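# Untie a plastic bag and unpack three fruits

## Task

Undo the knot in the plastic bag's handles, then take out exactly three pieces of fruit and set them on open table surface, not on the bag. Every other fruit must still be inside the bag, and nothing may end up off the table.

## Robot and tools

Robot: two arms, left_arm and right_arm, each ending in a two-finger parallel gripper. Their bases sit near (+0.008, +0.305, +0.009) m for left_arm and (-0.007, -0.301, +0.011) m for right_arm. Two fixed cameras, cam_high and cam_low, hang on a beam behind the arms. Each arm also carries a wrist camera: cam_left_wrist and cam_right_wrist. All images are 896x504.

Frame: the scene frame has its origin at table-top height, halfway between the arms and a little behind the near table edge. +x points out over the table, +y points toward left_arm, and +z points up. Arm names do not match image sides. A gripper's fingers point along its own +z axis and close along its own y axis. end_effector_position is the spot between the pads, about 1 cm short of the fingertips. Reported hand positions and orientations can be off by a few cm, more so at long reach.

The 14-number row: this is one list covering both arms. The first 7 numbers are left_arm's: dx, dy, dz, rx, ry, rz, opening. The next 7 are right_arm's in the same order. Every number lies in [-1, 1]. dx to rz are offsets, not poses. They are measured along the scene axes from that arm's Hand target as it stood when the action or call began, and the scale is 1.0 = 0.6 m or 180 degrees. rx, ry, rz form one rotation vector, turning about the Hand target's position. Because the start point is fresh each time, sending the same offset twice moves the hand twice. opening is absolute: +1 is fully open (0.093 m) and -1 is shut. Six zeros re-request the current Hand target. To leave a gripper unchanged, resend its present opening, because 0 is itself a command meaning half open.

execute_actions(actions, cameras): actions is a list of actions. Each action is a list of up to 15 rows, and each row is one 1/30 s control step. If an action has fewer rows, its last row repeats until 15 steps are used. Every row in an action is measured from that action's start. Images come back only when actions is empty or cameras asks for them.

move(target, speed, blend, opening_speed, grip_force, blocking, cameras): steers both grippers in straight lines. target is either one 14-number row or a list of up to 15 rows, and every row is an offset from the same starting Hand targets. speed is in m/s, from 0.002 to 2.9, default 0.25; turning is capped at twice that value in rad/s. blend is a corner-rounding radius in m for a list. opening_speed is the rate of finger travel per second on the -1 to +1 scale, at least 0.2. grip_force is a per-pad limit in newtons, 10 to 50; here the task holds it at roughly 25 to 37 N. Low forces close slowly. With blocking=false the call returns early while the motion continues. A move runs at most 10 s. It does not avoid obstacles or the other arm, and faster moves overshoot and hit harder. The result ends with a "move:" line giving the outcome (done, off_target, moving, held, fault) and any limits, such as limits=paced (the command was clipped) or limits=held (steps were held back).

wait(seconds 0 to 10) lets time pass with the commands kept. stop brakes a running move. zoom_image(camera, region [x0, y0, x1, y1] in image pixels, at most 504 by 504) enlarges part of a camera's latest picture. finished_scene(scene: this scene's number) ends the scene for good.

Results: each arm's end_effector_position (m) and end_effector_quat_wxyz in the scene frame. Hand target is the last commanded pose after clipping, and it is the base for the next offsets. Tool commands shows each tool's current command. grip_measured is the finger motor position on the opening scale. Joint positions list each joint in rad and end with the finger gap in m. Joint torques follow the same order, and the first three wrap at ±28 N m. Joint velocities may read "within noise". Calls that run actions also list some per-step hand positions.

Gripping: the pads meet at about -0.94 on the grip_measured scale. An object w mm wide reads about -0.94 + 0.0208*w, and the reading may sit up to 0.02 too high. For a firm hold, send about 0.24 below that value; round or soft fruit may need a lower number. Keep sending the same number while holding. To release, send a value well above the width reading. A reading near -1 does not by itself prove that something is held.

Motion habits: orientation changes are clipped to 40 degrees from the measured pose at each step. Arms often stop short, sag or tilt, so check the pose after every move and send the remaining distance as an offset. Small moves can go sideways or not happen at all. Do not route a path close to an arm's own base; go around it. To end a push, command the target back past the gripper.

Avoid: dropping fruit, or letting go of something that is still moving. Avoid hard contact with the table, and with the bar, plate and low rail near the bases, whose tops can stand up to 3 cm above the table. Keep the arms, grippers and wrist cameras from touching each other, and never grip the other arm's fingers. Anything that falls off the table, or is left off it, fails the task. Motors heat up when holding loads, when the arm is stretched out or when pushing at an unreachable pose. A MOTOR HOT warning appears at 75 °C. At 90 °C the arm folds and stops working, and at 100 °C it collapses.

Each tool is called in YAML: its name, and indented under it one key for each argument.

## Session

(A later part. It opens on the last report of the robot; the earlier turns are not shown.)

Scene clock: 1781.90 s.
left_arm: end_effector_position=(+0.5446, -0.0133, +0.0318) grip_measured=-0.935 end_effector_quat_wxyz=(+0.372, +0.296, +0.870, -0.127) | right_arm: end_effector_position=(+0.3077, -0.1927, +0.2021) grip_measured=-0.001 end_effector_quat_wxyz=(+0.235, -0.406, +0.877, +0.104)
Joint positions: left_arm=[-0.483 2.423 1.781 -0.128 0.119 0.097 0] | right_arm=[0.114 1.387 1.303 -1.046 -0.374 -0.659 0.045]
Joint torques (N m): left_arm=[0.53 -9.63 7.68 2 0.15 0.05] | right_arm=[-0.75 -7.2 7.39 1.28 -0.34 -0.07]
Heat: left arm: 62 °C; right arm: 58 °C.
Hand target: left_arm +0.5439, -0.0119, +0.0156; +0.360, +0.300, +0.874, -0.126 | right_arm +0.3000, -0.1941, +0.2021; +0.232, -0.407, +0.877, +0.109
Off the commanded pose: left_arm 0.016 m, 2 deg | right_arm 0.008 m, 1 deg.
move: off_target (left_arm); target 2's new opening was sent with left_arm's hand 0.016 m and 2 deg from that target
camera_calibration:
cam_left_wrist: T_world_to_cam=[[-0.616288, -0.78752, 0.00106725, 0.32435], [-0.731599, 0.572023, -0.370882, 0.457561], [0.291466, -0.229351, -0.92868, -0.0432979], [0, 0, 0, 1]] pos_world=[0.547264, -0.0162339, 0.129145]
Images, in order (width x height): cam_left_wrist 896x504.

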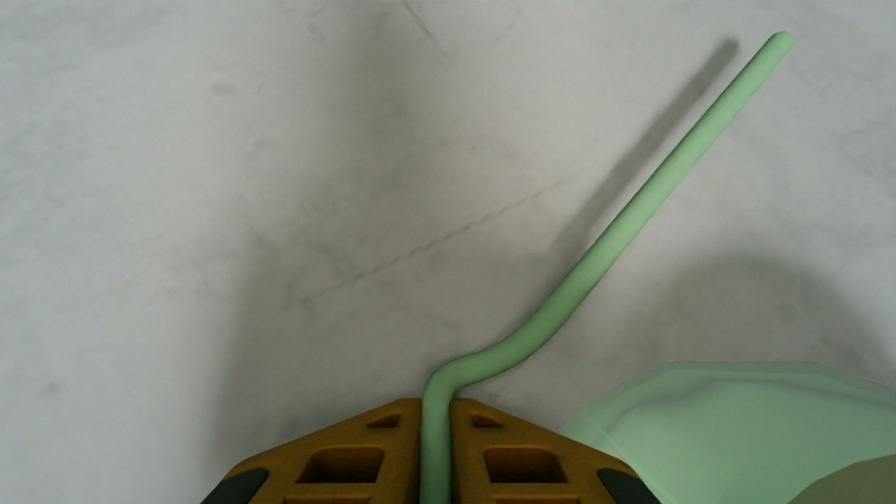

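move:
  target:
    - [-0.03,0,0.15,0,0,0,-1, 0,0,0,0,0,0,0]
    - [-0.15,-0.05,0.28,0,0,0,-1, 0,0,0,0,0,0,0]
  speed: 0.12
  blend: [0.02,0]
  cameras: ["cam_left_wrist","cam_high","cam_low"]

zoom_image:
  camera: "cam_high"
  region: [400, 170, 570, 310]

zoom_image:
  camera: "cam_low"
  region: [260, 200, 480, 370]

Scene clock: 1793.83 s.
left_arm: end_effector_position=(+0.4570, -0.0473, +0.1727) grip_measured=-0.935 end_effector_quat_wxyz=(+0.358, +0.307, +0.872, -0.129) | right_arm: end_effector_position=(+0.3077, -0.1927, +0.2021) grip_measured=-0.001 end_effector_quat_wxyz=(+0.235, -0.406, +0.877, +0.104)
Joint positions: left_arm=[-0.633 2.081 1.807 -0.517 0.032 0.007 0] | right_arm=[0.114 1.387 1.303 -1.046 -0.374 -0.659 0.045]
Joint torques (N m): left_arm=[0.34 -12.37 7.53 1.8 -0.08 -0.11] | right_arm=[-0.65 -7.24 7.46 1.31 -0.33 -0.11]
Heat: left arm: 62 °C; right arm: 58 °C.
Hand target: left_arm +0.4539, -0.0420, +0.1836; +0.360, +0.300, +0.874, -0.126 | right_arm +0.3000, -0.1941, +0.2021; +0.232, -0.407, +0.877, +0.109
Off the commanded pose: left_arm 0.012 m, 1 deg | right_arm 0.008 m, 1 deg.
move: off_target (left_arm)
camera_calibration:
cam_left_wrist: T_world_to_cam=[[-0.635103, -0.772405, 0.00582652, 0.251916], [-0.726464, 0.594732, -0.344302, 0.459265], [0.262476, -0.2229, -0.938841, 0.120698], [0, 0, 0, 1]] pos_world=[0.461952, -0.0516546, 0.269975]
Images, in order (width x height): cam_high 896x504, cam_low 896x504, cam_left_wrist 896x504.

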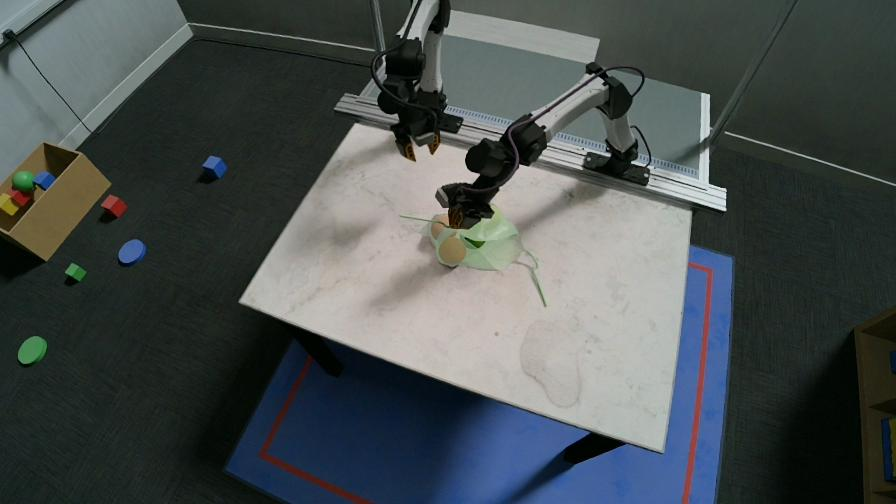

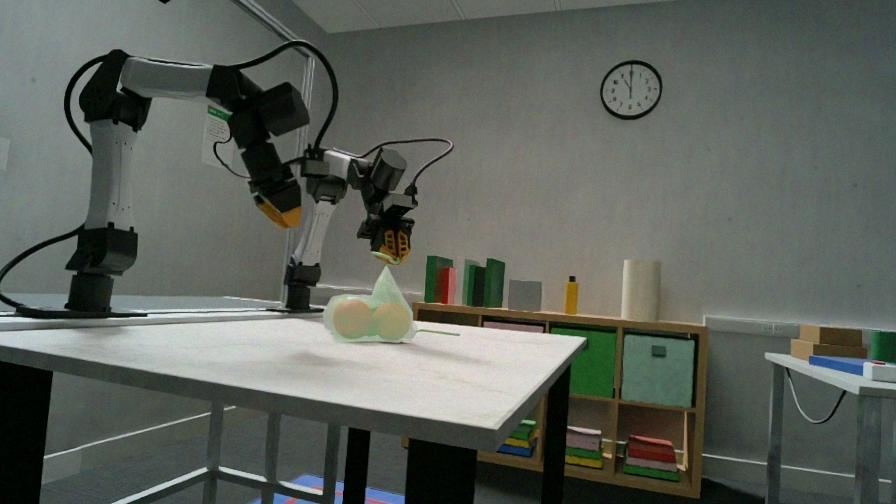

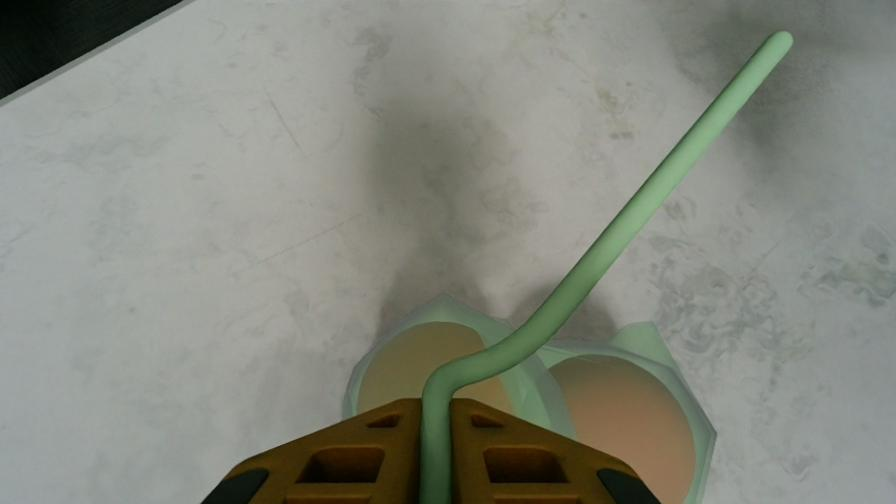

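Scaled by 2.965 from the camera's 896x504 image, which has a finer 1280x720 frame.

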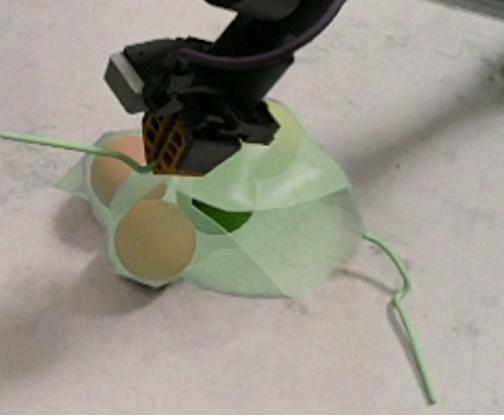

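Scaled by 2.291 from the camera's 896x504 image, which has a finer 1280x720 frame.

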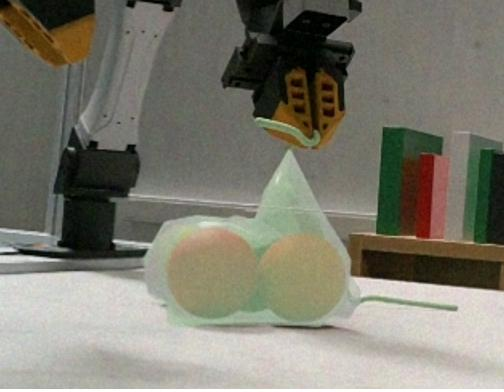

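move:
  target: [-0.14,0.0,0,0,0,0,-1, 0.0667,-0.0933,0,0.1209,-0.0698,0.1093,-0.3]
  speed: 0.12
  cameras: ["cam_left_wrist","cam_right_wrist"]

Scene clock: 1822.77 s.
left_arm: end_effector_position=(+0.3729, -0.0454, +0.1766) grip_measured=-0.935 end_effector_quat_wxyz=(+0.353, +0.307, +0.875, -0.126) | right_arm: end_effector_position=(+0.3355, -0.2467, +0.1968) grip_measured=-0.299 end_effector_quat_wxyz=(+0.371, -0.510, +0.730, +0.263)
Joint positions: left_arm=[-0.762 1.83 1.484 -0.46 -0.062 -0.088 0] | right_arm=[-0.299 1.659 1.363 -1.185 -0.991 -1.468 0.031]
Joint torques (N m): left_arm=[0.06 -10.62 6.09 2.01 -0.14 -0.14] | right_arm=[-0.96 -5.64 11.51 0.42 -0.71 -0.03]
Heat: left arm: 66 °C; right arm: 57 °C.
Hand target: left_arm +0.3699, -0.0419, +0.1836; +0.360, +0.300, +0.874, -0.126 | right_arm +0.3400, -0.2500, +0.2022; +0.376, -0.508, +0.728, +0.265
Off the commanded pose: left_arm 0.008 m, 1 deg | right_arm 0.008 m, 1 deg.
move: done
camera_calibration:
cam_left_wrist: T_world_to_cam=[[-0.631684, -0.775212, 0.00457746, 0.198723], [-0.73208, 0.594574, -0.332476, 0.39842], [0.255018, -0.213371, -0.943101, 0.150707], [0, 0, 0, 1]] pos_world=[0.378772, -0.0506813, 0.273688]
cam_right_wrist: T_world_to_cam=[[0.942218, -0.334998, 0.00144686, -0.399257], [-0.289332, -0.815939, -0.500531, 0.0340386], [0.168858, 0.47119, -0.865718, 0.315946], [0, 0, 0, 1]] pos_world=[0.332685, -0.254848, 0.291135]
Images, in order (width x height): cam_left_wrist 896x504, cam_right_wrist 896x504.

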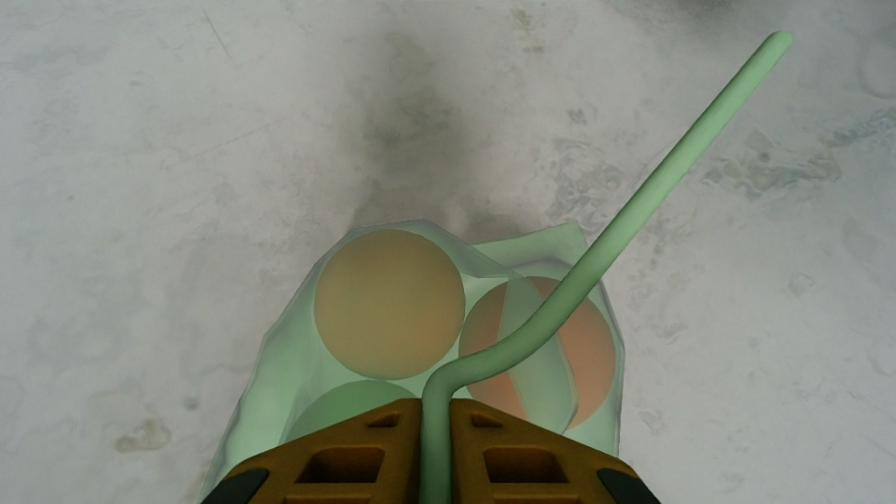

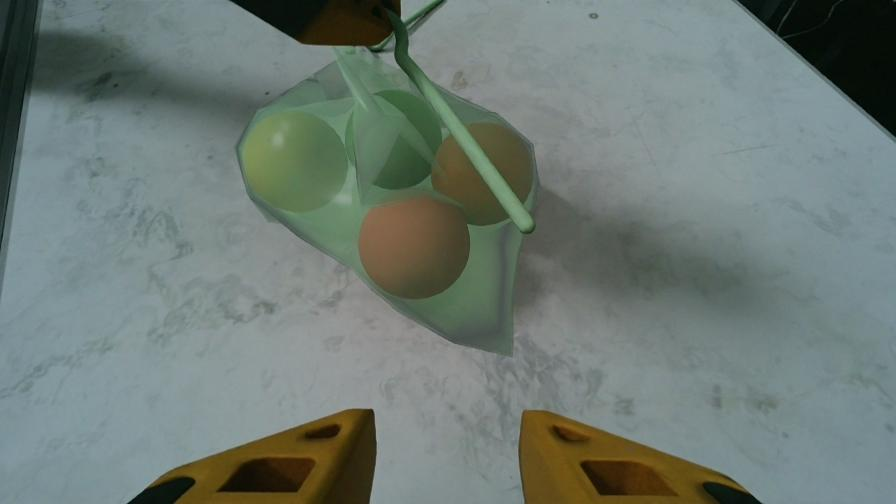

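move:
  target: [0,0.0,0,0,0,0,-1, 0.0683,0.0783,0.0217,0,0,0.111,-0.3]
  speed: 0.12
  cameras: ["cam_left_wrist","cam_right_wrist"]

Scene clock: 1841.53 s.
left_arm: end_effector_position=(+0.3729, -0.0454, +0.1766) grip_measured=-0.935 end_effector_quat_wxyz=(+0.353, +0.307, +0.875, -0.126) | right_arm: end_effector_position=(+0.3786, -0.2025, +0.2142) grip_measured=-0.299 end_effector_quat_wxyz=(-0.336, +0.620, -0.636, -0.312)
Joint positions: left_arm=[-0.762 1.83 1.484 -0.46 -0.062 -0.088 0] | right_arm=[-0.147 2.009 1.887 -1.561 -0.994 -1.758 0.031]
Joint torques (N m): left_arm=[0.02 -10.55 6.08 2.01 -0.13 -0.12] | right_arm=[-0.13 -8.13 10.84 -0.04 -0.56 -0.11]
Heat: left arm: 70 °C; right arm: 58 °C.
Hand target: left_arm +0.3699, -0.0419, +0.1836; +0.360, +0.300, +0.874, -0.126 | right_arm +0.3810, -0.2030, +0.2152; -0.324, +0.627, -0.629, -0.326
Off the commanded pose: left_arm 0.008 m, 1 deg | right_arm 0.003 m, 2 deg.
joint sent to its limit (right arm) — joint 4 (wrist pitch), lower limit. The joint targets still meet the commanded pose.
move: done
camera_calibration:
cam_left_wrist: T_world_to_cam=[[-0.631684, -0.775212, 0.00457746, 0.198723], [-0.73208, 0.594574, -0.332476, 0.39842], [0.255018, -0.213371, -0.943101, 0.150707], [0, 0, 0, 1]] pos_world=[0.378772, -0.0506813, 0.273688]
cam_right_wrist: T_world_to_cam=[[0.9992, -0.0295913, 0.0268964, -0.390152], [-0.0118337, -0.861294, -0.507969, -0.0213109], [0.0381972, 0.507245, -0.860955, 0.358633], [0, 0, 0, 1]] pos_world=[0.375889, -0.211815, 0.308435]
Images, in order (width x height): cam_left_wrist 896x504, cam_right_wrist 896x504.

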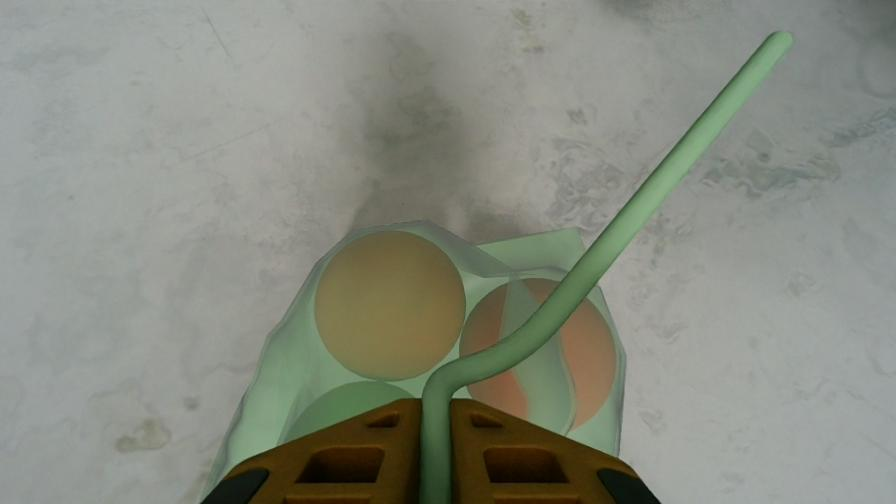

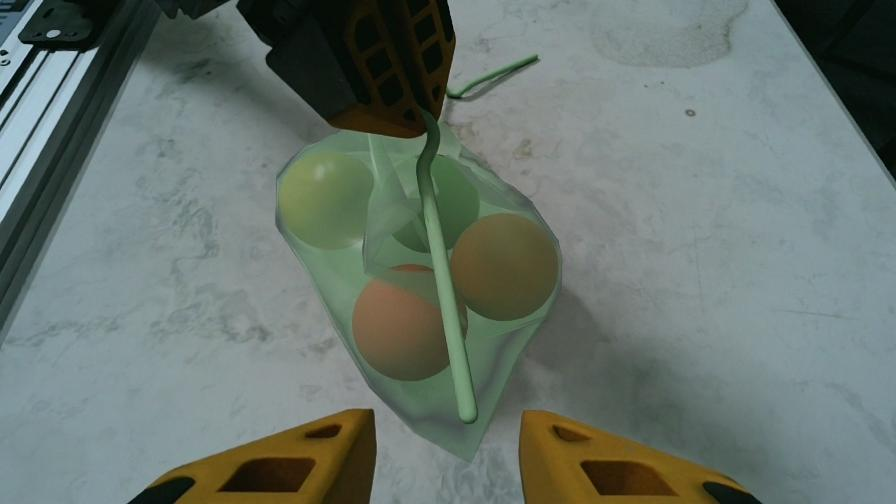

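move:
  target:
    - [0,0.0,0,0,0,0,-1, 0.0083,0.079,-0.065,0,0,0,-0.3]
    - [0,0.0,0,0,0,0,-1, 0.0083,0.079,-0.065,0,0,0,-1]
  speed: 0.12
  cameras: ["cam_left_wrist","cam_right_wrist"]

Scene clock: 1852.27 s.
left_arm: end_effector_position=(+0.3729, -0.0454, +0.1766) grip_measured=-0.935 end_effector_quat_wxyz=(+0.353, +0.307, +0.875, -0.126) | right_arm: end_effector_position=(+0.3862, -0.1554, +0.1807) grip_measured=-0.987 end_effector_quat_wxyz=(-0.326, +0.632, -0.626, -0.321)
Joint positions: left_arm=[-0.762 1.83 1.484 -0.46 -0.062 -0.088 0] | right_arm=[-0.016 2.009 1.767 -1.311 -0.994 -1.592 0]
Joint torques (N m): left_arm=[0.06 -10.54 6.04 2.01 -0.14 -0.12] | right_arm=[-0.29 -9.89 6.6 0.6 -0.59 0.1]
Heat: left arm: 71 °C; right arm: 60 °C.
Hand target: left_arm +0.3699, -0.0419, +0.1836; +0.360, +0.300, +0.874, -0.126 | right_arm +0.3861, -0.1557, +0.1762; -0.325, +0.627, -0.629, -0.326
Off the commanded pose: left_arm 0.008 m, 1 deg | right_arm 0.005 m, 1 deg.
move: done
camera_calibration:
cam_left_wrist: T_world_to_cam=[[-0.631684, -0.775212, 0.00457746, 0.198723], [-0.73208, 0.594574, -0.332476, 0.39842], [0.255018, -0.213371, -0.943101, 0.150707], [0, 0, 0, 1]] pos_world=[0.378772, -0.0506813, 0.273688]
cam_right_wrist: T_world_to_cam=[[0.99981, 0.0102241, 0.0166124, -0.387706], [0.0172225, -0.862553, -0.505673, -0.00958717], [0.00915899, 0.505863, -0.862565, 0.316894], [0, 0, 0, 1]] pos_world=[0.384895, -0.164611, 0.274935]
Images, in order (width x height): cam_left_wrist 896x504, cam_right_wrist 896x504.

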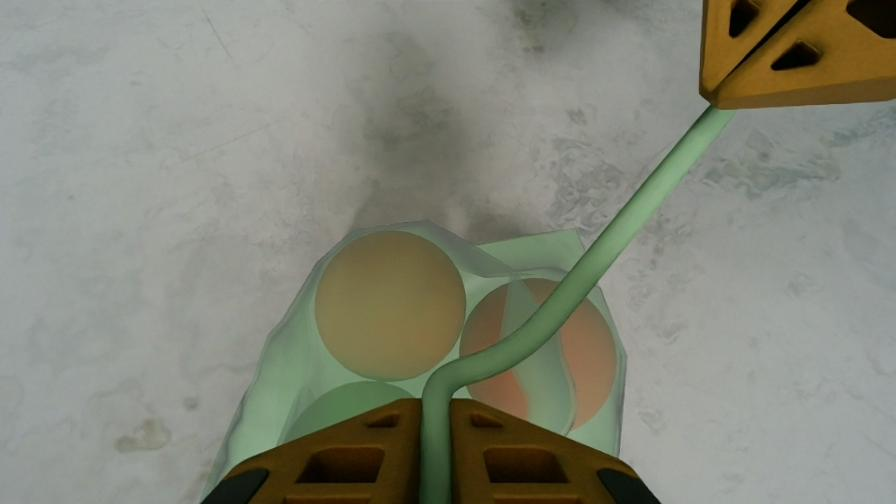

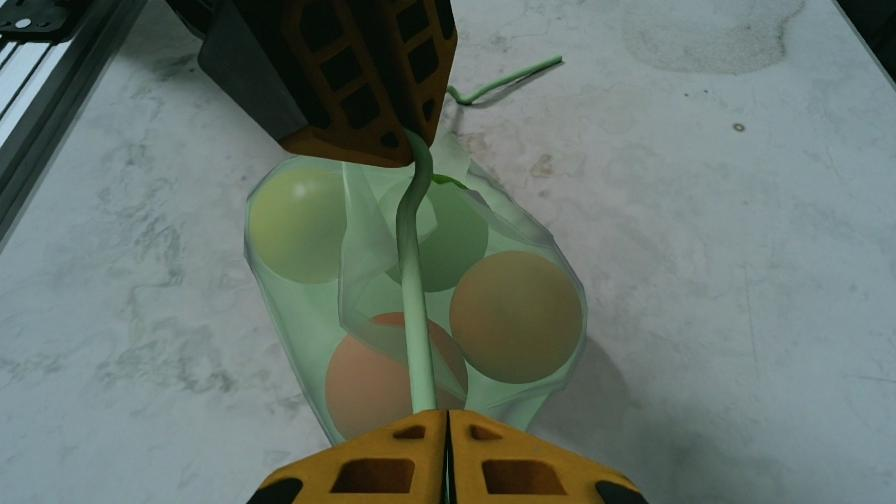

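move:
  target:
    - [0,0.0,0,0,0,0,-1, -0.003,0,0.01,0,0,0,-0.4]
    - [0,0.0,0,0,0,0,-1, -0.008,0.01,-0.028,0,0,0,-0.4]
    - [0,0.0,0,0,0,0,-1, -0.008,0.01,-0.028,0,0,0,-1]
  speed: 0.1
  cameras: ["cam_left_wrist","cam_right_wrist"]

Scene clock: 1864.13 s.
left_arm: end_effector_position=(+0.3729, -0.0455, +0.1766) grip_measured=-0.935 end_effector_quat_wxyz=(+0.353, +0.307, +0.875, -0.126) | right_arm: end_effector_position=(+0.3831, -0.1509, +0.1561) grip_measured=-0.942 end_effector_quat_wxyz=(-0.319, +0.627, -0.631, -0.328)
Joint positions: left_arm=[-0.762 1.83 1.484 -0.459 -0.062 -0.088 0] | right_arm=[-0.002 2.009 1.67 -1.209 -0.994 -1.56 0]
Joint torques (N m): left_arm=[-0.01 -10.61 6.06 2 -0.14 -0.12] | right_arm=[-0.14 -11.95 6.42 0.63 -0.6 0.08]
Heat: left arm: 72 °C; right arm: 58 °C.
Hand target: left_arm +0.3700, -0.0420, +0.1836; +0.360, +0.300, +0.874, -0.126 | right_arm +0.3812, -0.1497, +0.1593; -0.324, +0.627, -0.629, -0.326
Off the commanded pose: left_arm 0.008 m, 1 deg | right_arm 0.004 m, 1 deg.
move: done
camera_calibration:
cam_left_wrist: T_world_to_cam=[[-0.631665, -0.775228, 0.00454951, 0.198722], [-0.731994, 0.594484, -0.332827, 0.398511], [0.255312, -0.213565, -0.942977, 0.150647], [0, 0, 0, 1]] pos_world=[0.378771, -0.0506808, 0.273787]
cam_right_wrist: T_world_to_cam=[[0.999966, 0.00581953, -0.0057681, -0.381475], [0.00209975, -0.862455, -0.506129, -0.0121089], [-0.00792016, 0.5061, -0.862439, 0.299917], [0, 0, 0, 1]] pos_world=[0.383863, -0.160011, 0.250331]
Images, in order (width x height): cam_left_wrist 896x504, cam_right_wrist 896x504.

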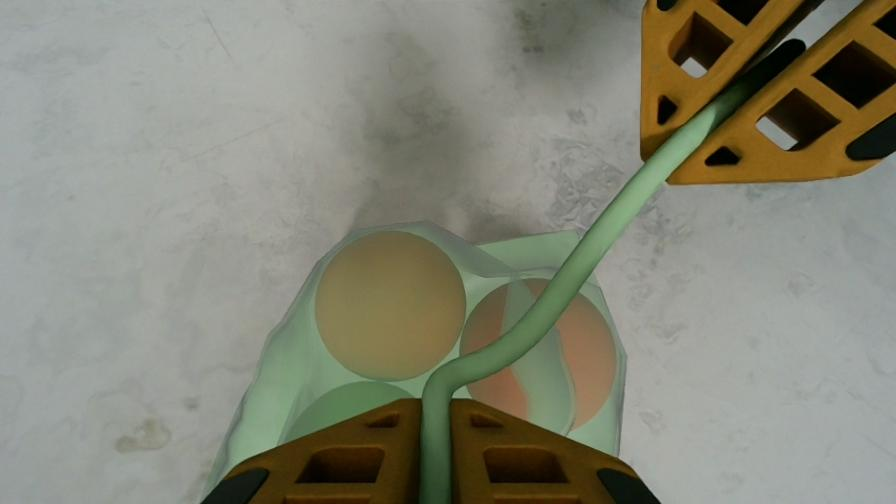

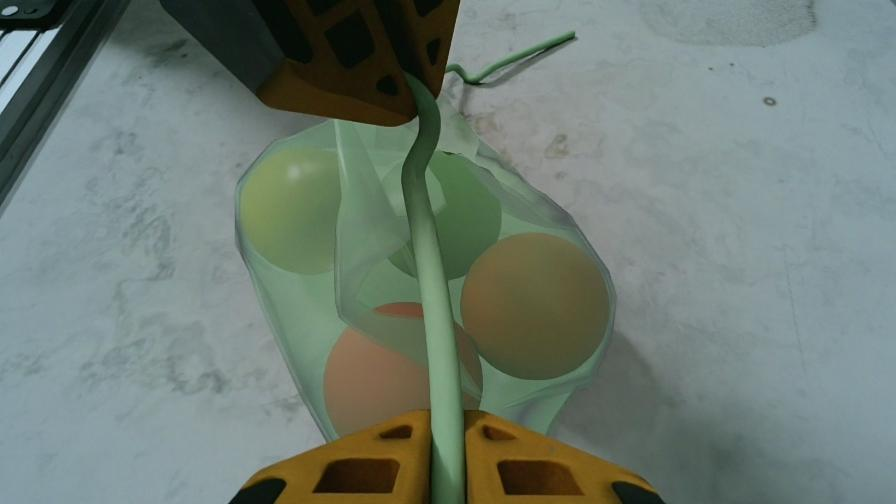

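move:
  target:
    - [0,0.0,0,0,0,0,-0.4, 0,0,0,0,0,0,-1]
    - [-0.08,0.06,0.1,0,0,0,-0.4, 0,0,0,0,0,0,-1]
    - [-0.17,0.35,0.05,0,0,0,0.5, 0,0,0,0,0,0,-1]
  speed: 0.15
  blend: [0,0.03,0]
  cameras: ["cam_left_wrist","cam_right_wrist"]

Scene clock: 1875.63 s.
left_arm: end_effector_position=(+0.2744, +0.1656, +0.2222) grip_measured=+0.498 end_effector_quat_wxyz=(+0.375, +0.297, +0.870, -0.125) | right_arm: end_effector_position=(+0.3832, -0.1509, +0.1561) grip_measured=-0.942 end_effector_quat_wxyz=(-0.320, +0.627, -0.631, -0.328)
Joint positions: left_arm=[-0.33 1.021 0.946 -0.71 0.224 0.208 0.069] | right_arm=[-0.002 2.009 1.67 -1.208 -0.994 -1.56 0]
Joint torques (N m): left_arm=[0.7 -2.99 6.05 1.78 0.22 0.06] | right_arm=[-0.06 -11.88 6.48 0.61 -0.61 0.04]
Heat: left arm: 70 °C; right arm: 58 °C.
Hand target: left_arm +0.2679, +0.1681, +0.2135; +0.360, +0.300, +0.874, -0.126 | right_arm +0.3812, -0.1497, +0.1593; -0.324, +0.627, -0.629, -0.326
Off the commanded pose: left_arm 0.011 m, 2 deg | right_arm 0.004 m, 1 deg.
move: off_target (left_arm); target 3's new opening was sent with left_arm's hand 0.011 m and 2 deg from that target
camera_calibration:
cam_left_wrist: T_world_to_cam=[[-0.615699, -0.787968, -0.00457242, 0.299682], [-0.729737, 0.57237, -0.374001, 0.228256], [0.297318, -0.226935, -0.927417, 0.251024], [0, 0, 0, 1]] pos_world=[0.276447, 0.162459, 0.319543]
cam_right_wrist: T_world_to_cam=[[0.999968, 0.00584066, -0.00540818, -0.381562], [0.00230014, -0.862454, -0.50613, -0.0121855], [-0.00762044, 0.506101, -0.862441, 0.299802], [0, 0, 0, 1]] pos_world=[0.383863, -0.160011, 0.250331]
Images, in order (width x height): cam_left_wrist 896x504, cam_right_wrist 896x504.

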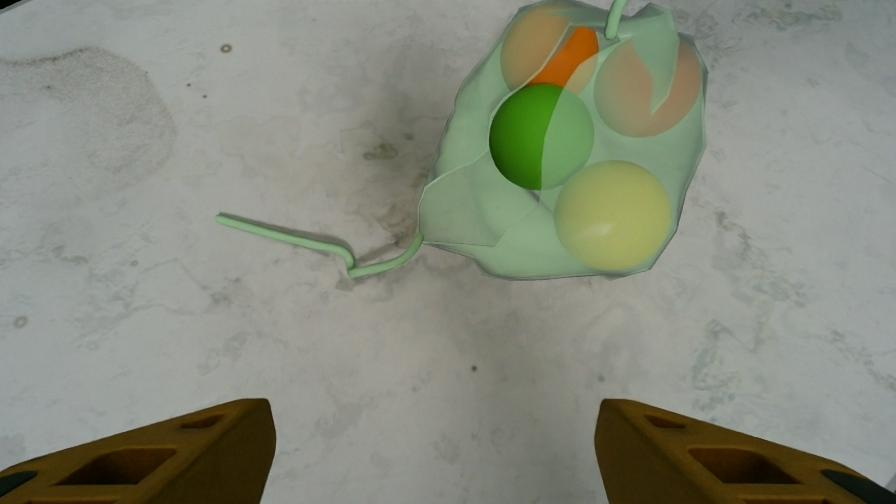

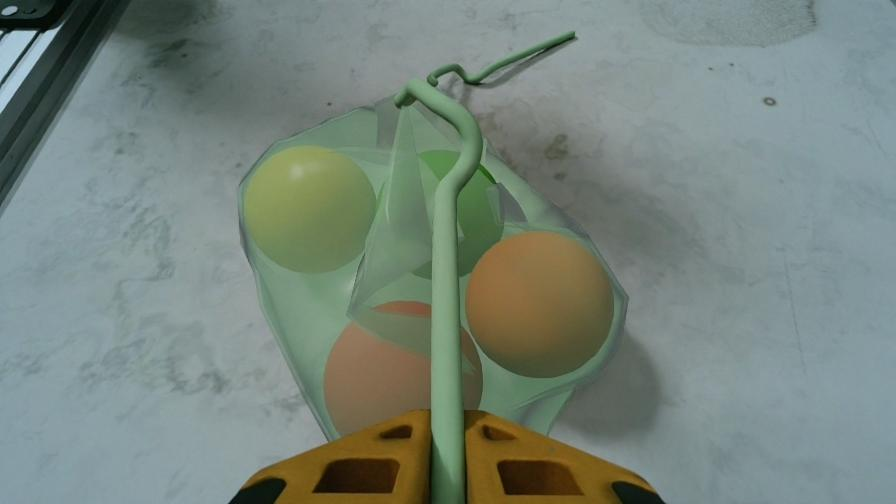

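move:
  target: [0,0,0,0,0,0,0.5, -0.085,-0.2,0.03,0,0,-0.1667,-1]
  speed: 0.12
  cameras: ["cam_left_wrist","cam_right_wrist","cam_high"]

zoom_image:
  camera: "cam_high"
  region: [400, 170, 570, 310]

Scene clock: 1891.07 s.
left_arm: end_effector_position=(+0.2744, +0.1656, +0.2222) grip_measured=+0.498 end_effector_quat_wxyz=(+0.375, +0.297, +0.870, -0.125) | right_arm: end_effector_position=(+0.3320, -0.2666, +0.1747) grip_measured=-0.942 end_effector_quat_wxyz=(+0.392, -0.444, +0.768, +0.243)
Joint positions: left_arm=[-0.33 1.021 0.946 -0.71 0.224 0.208 0.069] | right_arm=[-0.361 1.569 1.162 -0.944 -0.994 -1.282 0]
Joint torques (N m): left_arm=[0.7 -2.99 6.04 1.79 0.24 0.08] | right_arm=[-0.9 -9.02 6.78 1.1 -0.47 0.08]
Heat: left arm: 62 °C; right arm: 57 °C.
Hand target: left_arm +0.2679, +0.1681, +0.2135; +0.360, +0.300, +0.874, -0.126 | right_arm +0.3302, -0.2697, +0.1773; +0.398, -0.443, +0.770, +0.231
Off the commanded pose: left_arm 0.011 m, 2 deg | right_arm 0.004 m, 2 deg.
move: off_target (left_arm)
camera_calibration:
cam_left_wrist: T_world_to_cam=[[-0.615699, -0.787968, -0.00457242, 0.299682], [-0.729737, 0.57237, -0.374001, 0.228256], [0.297318, -0.226935, -0.927417, 0.251024], [0, 0, 0, 1]] pos_world=[0.276447, 0.162459, 0.319543]
cam_right_wrist: T_world_to_cam=[[0.875293, -0.48326, -0.0179206, -0.416532], [-0.422817, -0.746779, -0.513368, 0.0707975], [0.234708, 0.456925, -0.857981, 0.279661], [0, 0, 0, 1]] pos_world=[0.328883, -0.276207, 0.268824]
Images, in order (width x height): cam_high 896x504, cam_left_wrist 896x504, cam_right_wrist 896x504.

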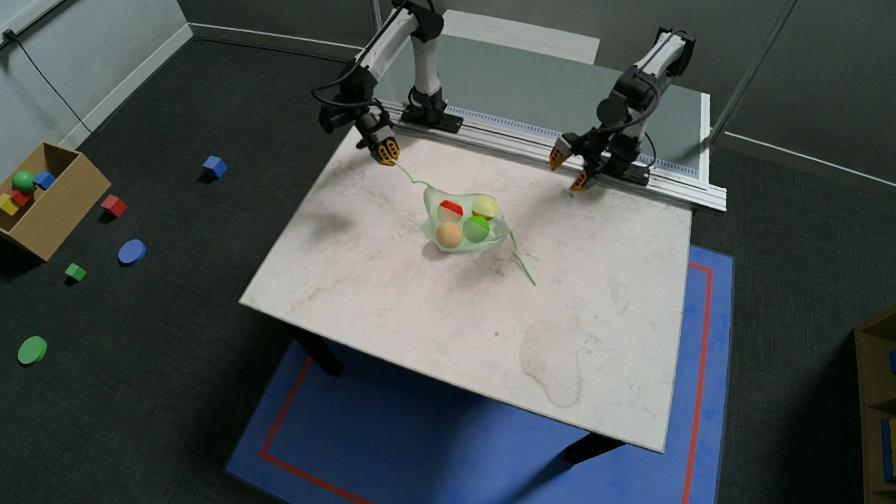

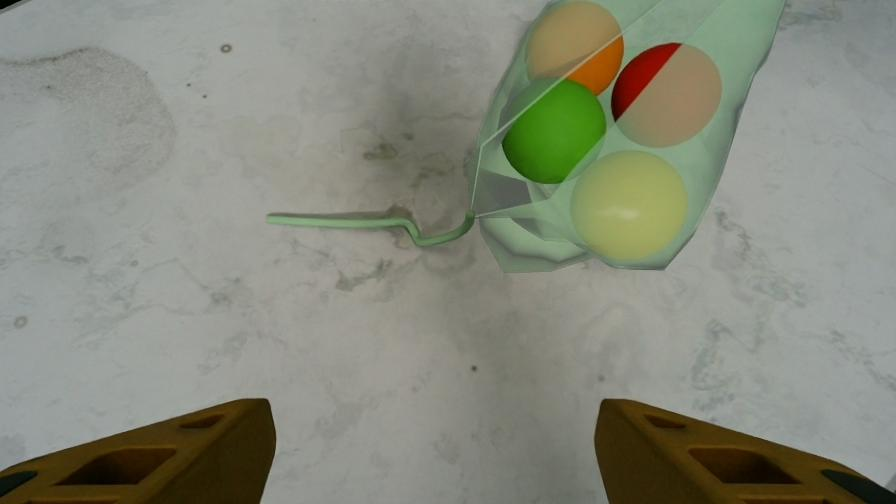

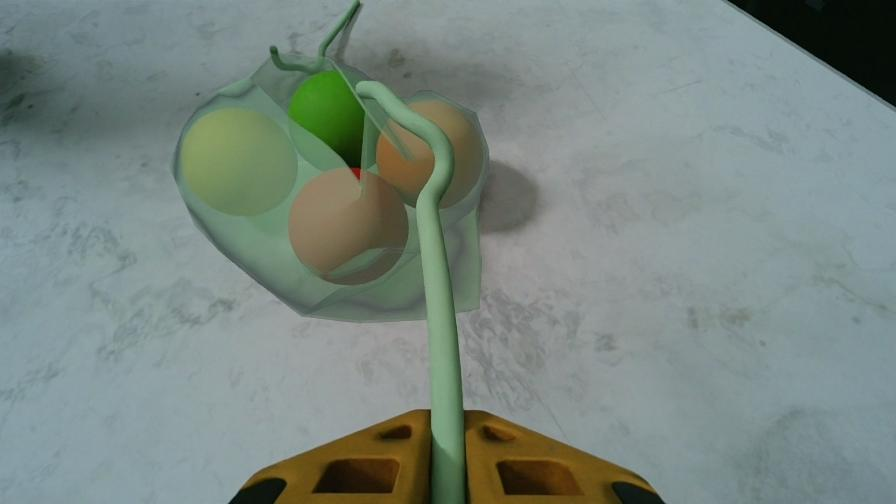

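Scaled by 2.965 from the camera's 896x504 image, which has a finer 1280x720 frame.

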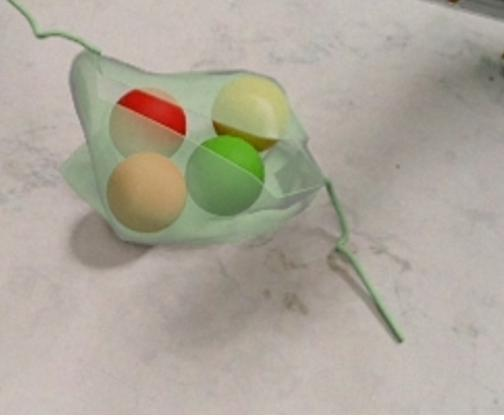

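move:
  target:
    - [0.1,-0.15,0.0,0.04,0.07,0.03,1, 0,0,0,0,0,0,-1]
    - [0.173,-0.3188,-0.1058,0.0872,0.1424,0.0706,1, 0,0,0,0,0,0,-1]
  speed: 0.15
  blend: [0.04,0]
  cameras: ["cam_left_wrist","cam_right_wrist"]

Scene clock: 1960.60 s.
left_arm: end_effector_position=(+0.3705, -0.0246, +0.1557) grip_measured=+1.000 end_effector_quat_wxyz=(+0.133, +0.218, +0.966, -0.040) | right_arm: end_effector_position=(+0.3322, -0.2666, +0.1747) grip_measured=-0.942 end_effector_quat_wxyz=(+0.392, -0.444, +0.768, +0.243)
Joint positions: left_arm=[-0.733 2.22 2.202 -1.283 -0.054 -0.303 0.093] | right_arm=[-0.361 1.569 1.162 -0.943 -0.994 -1.281 0]
Joint torques (N m): left_arm=[0.25 -8.57 8.28 0.86 -0.15 -0.11] | right_arm=[-0.87 -9.05 6.79 1.09 -0.46 0.05]
Heat: left arm: 49 °C; right arm: 54 °C.
Hand target: left_arm +0.3717, -0.0233, +0.1501; +0.126, +0.213, +0.968, -0.030 | right_arm +0.3302, -0.2697, +0.1773; +0.398, -0.443, +0.770, +0.231
Off the commanded pose: left_arm 0.006 m, 2 deg | right_arm 0.004 m, 2 deg.
move: done
camera_calibration:
cam_left_wrist: T_world_to_cam=[[-0.438738, -0.898322, 0.0229429, 0.136012], [-0.886878, 0.43698, 0.149987, 0.355762], [-0.144762, 0.0454573, -0.988422, 0.297564], [0, 0, 0, 1]] pos_world=[0.418268, -0.0468046, 0.237639]
cam_right_wrist: T_world_to_cam=[[0.875107, -0.483603, -0.0177935, -0.416687], [-0.423028, -0.746602, -0.513452, 0.070981], [0.235022, 0.456853, -0.857934, 0.279501], [0, 0, 0, 1]] pos_world=[0.328983, -0.276207, 0.268824]
Images, in order (width x height): cam_left_wrist 896x504, cam_right_wrist 896x504.

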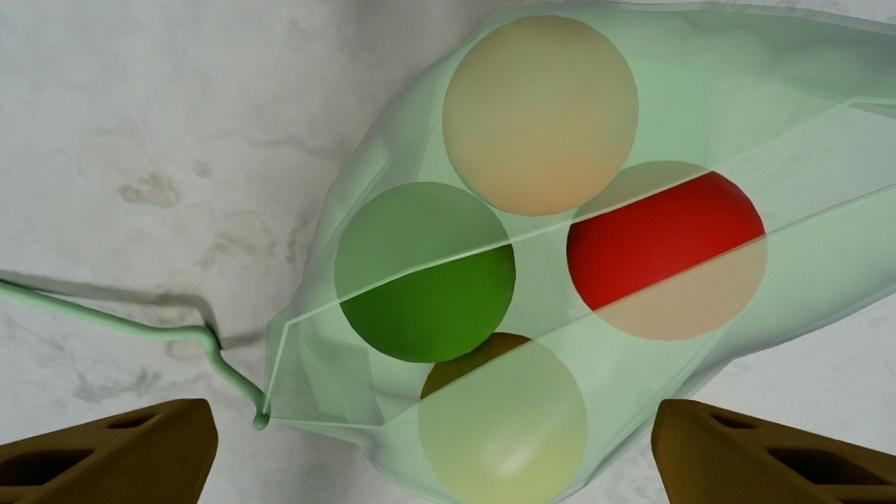

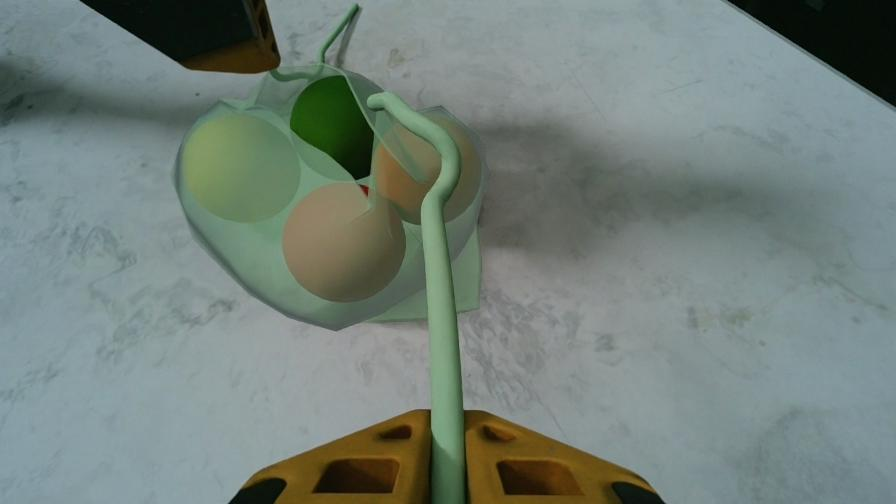

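move:
  target: [0,0,0.03,0,0,0.25,1, 0.11,0.03,-0.02,0,0,0,-1]
  speed: 0.1
  cameras: ["cam_left_wrist","cam_right_wrist"]

Scene clock: 2007.40 s.
left_arm: end_effector_position=(+0.3719, -0.0234, +0.1703) grip_measured=+1.000 end_effector_quat_wxyz=(+0.149, -0.166, +0.975, -0.014) | right_arm: end_effector_position=(+0.3855, -0.2492, +0.1613) grip_measured=-0.942 end_effector_quat_wxyz=(+0.392, -0.438, +0.772, +0.243)
Joint positions: left_arm=[-0.785 2.38 2.544 -1.539 -0.217 -1.121 0.093] | right_arm=[-0.253 1.707 1.251 -0.734 -0.959 -1.079 0]
Joint torques (N m): left_arm=[0.01 -9.59 7.66 0.69 -0.3 -0.13] | right_arm=[-0.01 -6.43 12.16 1.42 -0.37 0.09]
Heat: left arm: 56 °C; right arm: 55 °C.
Hand target: left_arm +0.3717, -0.0232, +0.1682; +0.128, -0.173, +0.976, +0.021 | right_arm +0.3962, -0.2517, +0.1653; +0.398, -0.443, +0.770, +0.231
Off the commanded pose: left_arm 0.002 m, 5 deg | right_arm 0.012 m, 2 deg.
joint sent to its limit (left arm) — joint 4 (wrist pitch), lower limit. The joint targets are off in orientation, not in position.
move: off_target (left_arm, right_arm)
camera_calibration:
cam_left_wrist: T_world_to_cam=[[0.311922, -0.946642, 0.0810815, -0.152783], [-0.944213, -0.299365, 0.137264, 0.360517], [-0.105667, -0.119374, -0.98721, 0.293575], [0, 0, 0, 1]] pos_world=[0.419083, -0.00165953, 0.252722]
cam_right_wrist: T_world_to_cam=[[0.869839, -0.492703, -0.0249742, -0.454179], [-0.434398, -0.740945, -0.512151, 0.105183], [0.233834, 0.456338, -0.858532, 0.247978], [0, 0, 0, 1]] pos_world=[0.382768, -0.259003, 0.255424]
Images, in order (width x height): cam_left_wrist 896x504, cam_right_wrist 896x504.

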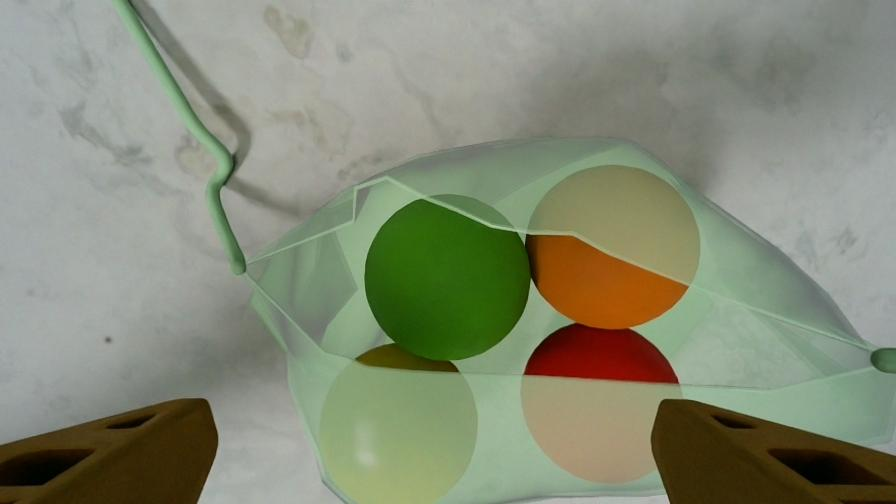

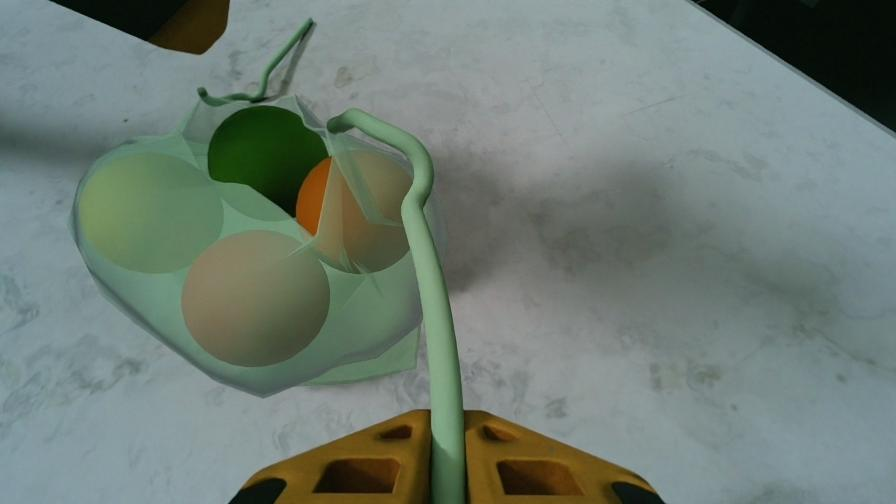

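move:
  target: [-0.0237,-0.0138,-0.02,0,0,-0.111,1, 0,0,0,0,0,0,-1]
  speed: 0.1
  cameras: ["cam_left_wrist"]

Scene clock: 2065.93 s.
left_arm: end_effector_position=(+0.3607, -0.0294, +0.1442) grip_measured=+1.000 end_effector_quat_wxyz=(+0.124, -0.008, +0.992, +0.014) | right_arm: end_effector_position=(+0.3855, -0.2492, +0.1613) grip_measured=-0.942 end_effector_quat_wxyz=(+0.392, -0.438, +0.772, +0.243)
Joint positions: left_arm=[-0.801 2.365 2.418 -1.475 -0.189 -0.823 0.093] | right_arm=[-0.253 1.707 1.251 -0.734 -0.959 -1.079 0]
Joint torques (N m): left_arm=[0.05 -13.49 5.09 0.86 -0.06 0.06] | right_arm=[0.09 -6.61 12.05 1.36 -0.34 0.08]
Heat: left arm: 66 °C; right arm: 59 °C.
Hand target: left_arm +0.3575, -0.0315, +0.1563; +0.129, -0.002, +0.992, -0.002 | right_arm +0.3962, -0.2517, +0.1653; +0.398, -0.443, +0.770, +0.231
Off the commanded pose: left_arm 0.013 m, 2 deg | right_arm 0.012 m, 2 deg.
move: off_target (left_arm, right_arm)
camera_calibration:
cam_left_wrist: T_world_to_cam=[[0.011632, -0.999709, -0.0211122, -0.0313165], [-0.983629, -0.015237, 0.179563, 0.368259], [-0.179832, 0.0186779, -0.98352, 0.296205], [0, 0, 0, 1]] pos_world=[0.415861, -0.0312287, 0.224536]
Images, in order (width x height): cam_left_wrist 896x504.

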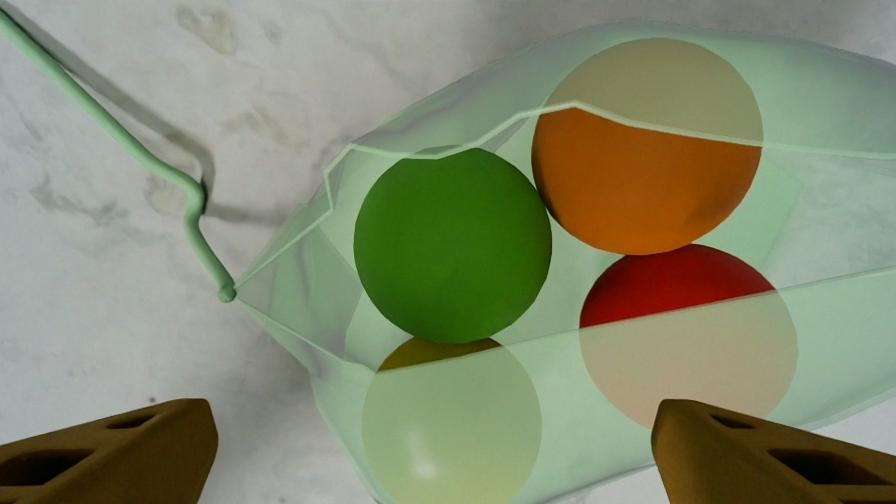

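move:
  target: [0.0242,-0.0017,-0.1322,0,0,0,1, 0,0,0,0,0,0,-1]
  speed: 0.1
  cameras: ["cam_left_wrist"]

Scene clock: 2109.80 s.
left_arm: end_effector_position=(+0.3715, -0.0319, +0.0690) grip_measured=+1.000 end_effector_quat_wxyz=(+0.126, -0.004, +0.992, +0.011) | right_arm: end_effector_position=(+0.3855, -0.2492, +0.1613) grip_measured=-0.942 end_effector_quat_wxyz=(+0.392, -0.438, +0.772, +0.243)
Joint positions: left_arm=[-0.789 2.346 2.082 -1.147 -0.186 -0.803 0.093] | right_arm=[-0.253 1.707 1.251 -0.734 -0.959 -1.079 0]
Joint torques (N m): left_arm=[0.72 -12.94 5.3 0.91 -0.04 0.1] | right_arm=[0.01 -6.53 12.07 1.4 -0.37 0.1]
Heat: left arm: 81 °C; right arm: 61 °C. Fold the left arm in close to its base, or ease its load, before you think long.
Hand target: left_arm +0.3721, -0.0325, +0.0769; +0.129, -0.002, +0.992, -0.002 | right_arm +0.3962, -0.2517, +0.1653; +0.398, -0.443, +0.770, +0.231
Off the commanded pose: left_arm 0.008 m, 2 deg | right_arm 0.012 m, 2 deg.
MOTOR HOT: joint 2 (shoulder) of the left arm reports 81 °C; the controller's stop level is 90 °C. To cool a motor, set the load down, stop pushing, or move to a pose that needs little force.
move: off_target (right_arm)
camera_calibration:
cam_left_wrist: T_world_to_cam=[[0.0030902, -0.999846, -0.0172632, -0.0326505], [-0.984557, -0.00606374, 0.174958, 0.393281], [-0.175036, 0.016456, -0.984425, 0.222474], [0, 0, 0, 1]] pos_world=[0.42625, -0.0339218, 0.149638]
Images, in order (width x height): cam_left_wrist 896x504.

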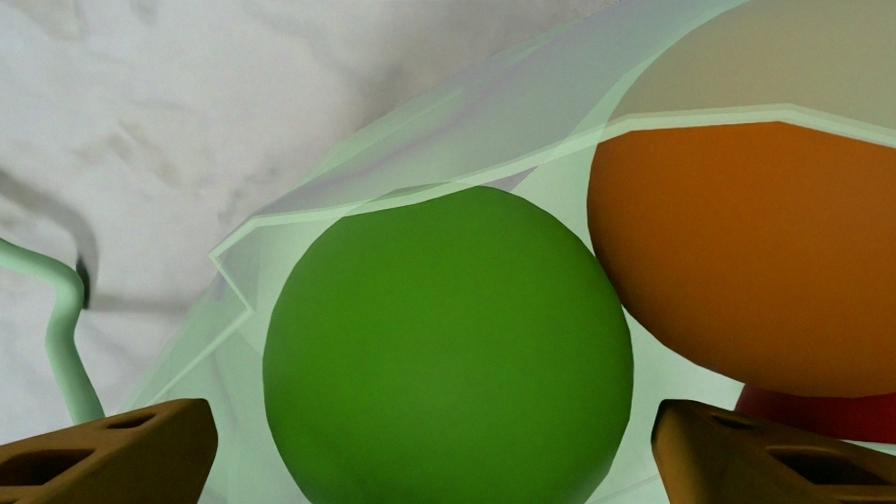

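move:
  target:
    - [0.0125,-0.006,-0.055,0,0,0,1, 0,0,0,0,0,0,-1]
    - [0.0125,-0.006,-0.055,0,0,0,-0.3, 0,0,0,0,0,0,-1]
    - [-0.02,0.03,0.15,0,0,0,-0.3, 0,0,0,0,0,0,-1]
  speed: 0.12
  cameras: ["cam_left_wrist"]

Scene clock: 2122.20 s.
left_arm: end_effector_position=(+0.3598, -0.0163, +0.1516) grip_measured=+0.293 end_effector_quat_wxyz=(+0.124, -0.002, +0.992, +0.010) | right_arm: end_effector_position=(+0.3855, -0.2492, +0.1613) grip_measured=-0.942 end_effector_quat_wxyz=(+0.392, -0.438, +0.772, +0.243)
Joint positions: left_arm=[-0.78 2.294 2.323 -1.44 -0.181 -0.791 0.059] | right_arm=[-0.253 1.707 1.251 -0.734 -0.959 -1.079 0]
Joint torques (N m): left_arm=[0.87 -12.15 8.08 0.65 -0.06 0.08] | right_arm=[-0.01 -6.5 12.16 1.41 -0.37 0.09]
Heat: left arm: 82 °C; right arm: 61 °C. Fold the left arm in close to its base, or ease its load, before you think long.
Hand target: left_arm +0.3600, -0.0146, +0.1669; +0.129, -0.001, +0.992, -0.002 | right_arm +0.3962, -0.2517, +0.1653; +0.398, -0.443, +0.770, +0.231
Off the commanded pose: left_arm 0.015 m, 2 deg | right_arm 0.012 m, 2 deg.
MOTOR HOT: still on. Joint 2 (shoulder) of the left arm reports 82 °C.
move: off_target (left_arm, right_arm); target 2's new opening was sent with left_arm's hand 0.015 m and 1 deg from that target
camera_calibration:
cam_left_wrist: T_world_to_cam=[[0.000313877, -0.999871, -0.0160314, -0.0147275], [-0.983901, -0.00317382, 0.178686, 0.366564], [-0.178714, 0.0157172, -0.983776, 0.302683], [0, 0, 0, 1]] pos_world=[0.414761, -0.0183195, 0.232036]
Images, in order (width x height): cam_left_wrist 896x504.

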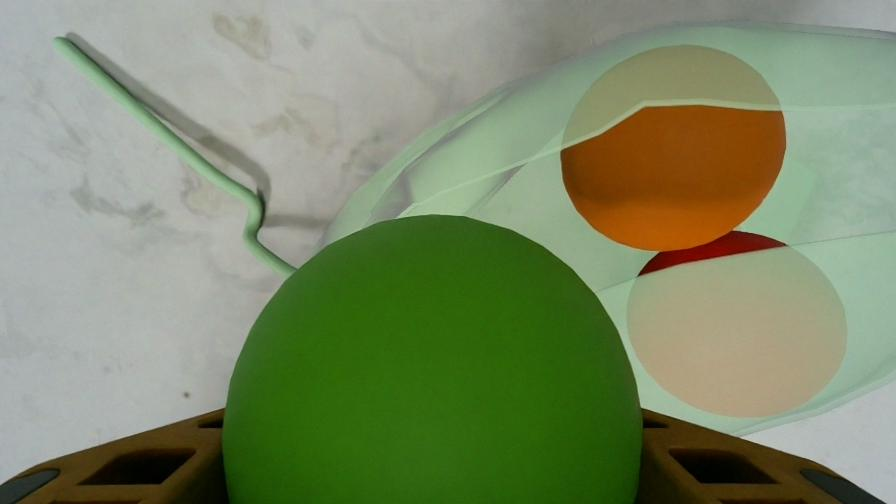

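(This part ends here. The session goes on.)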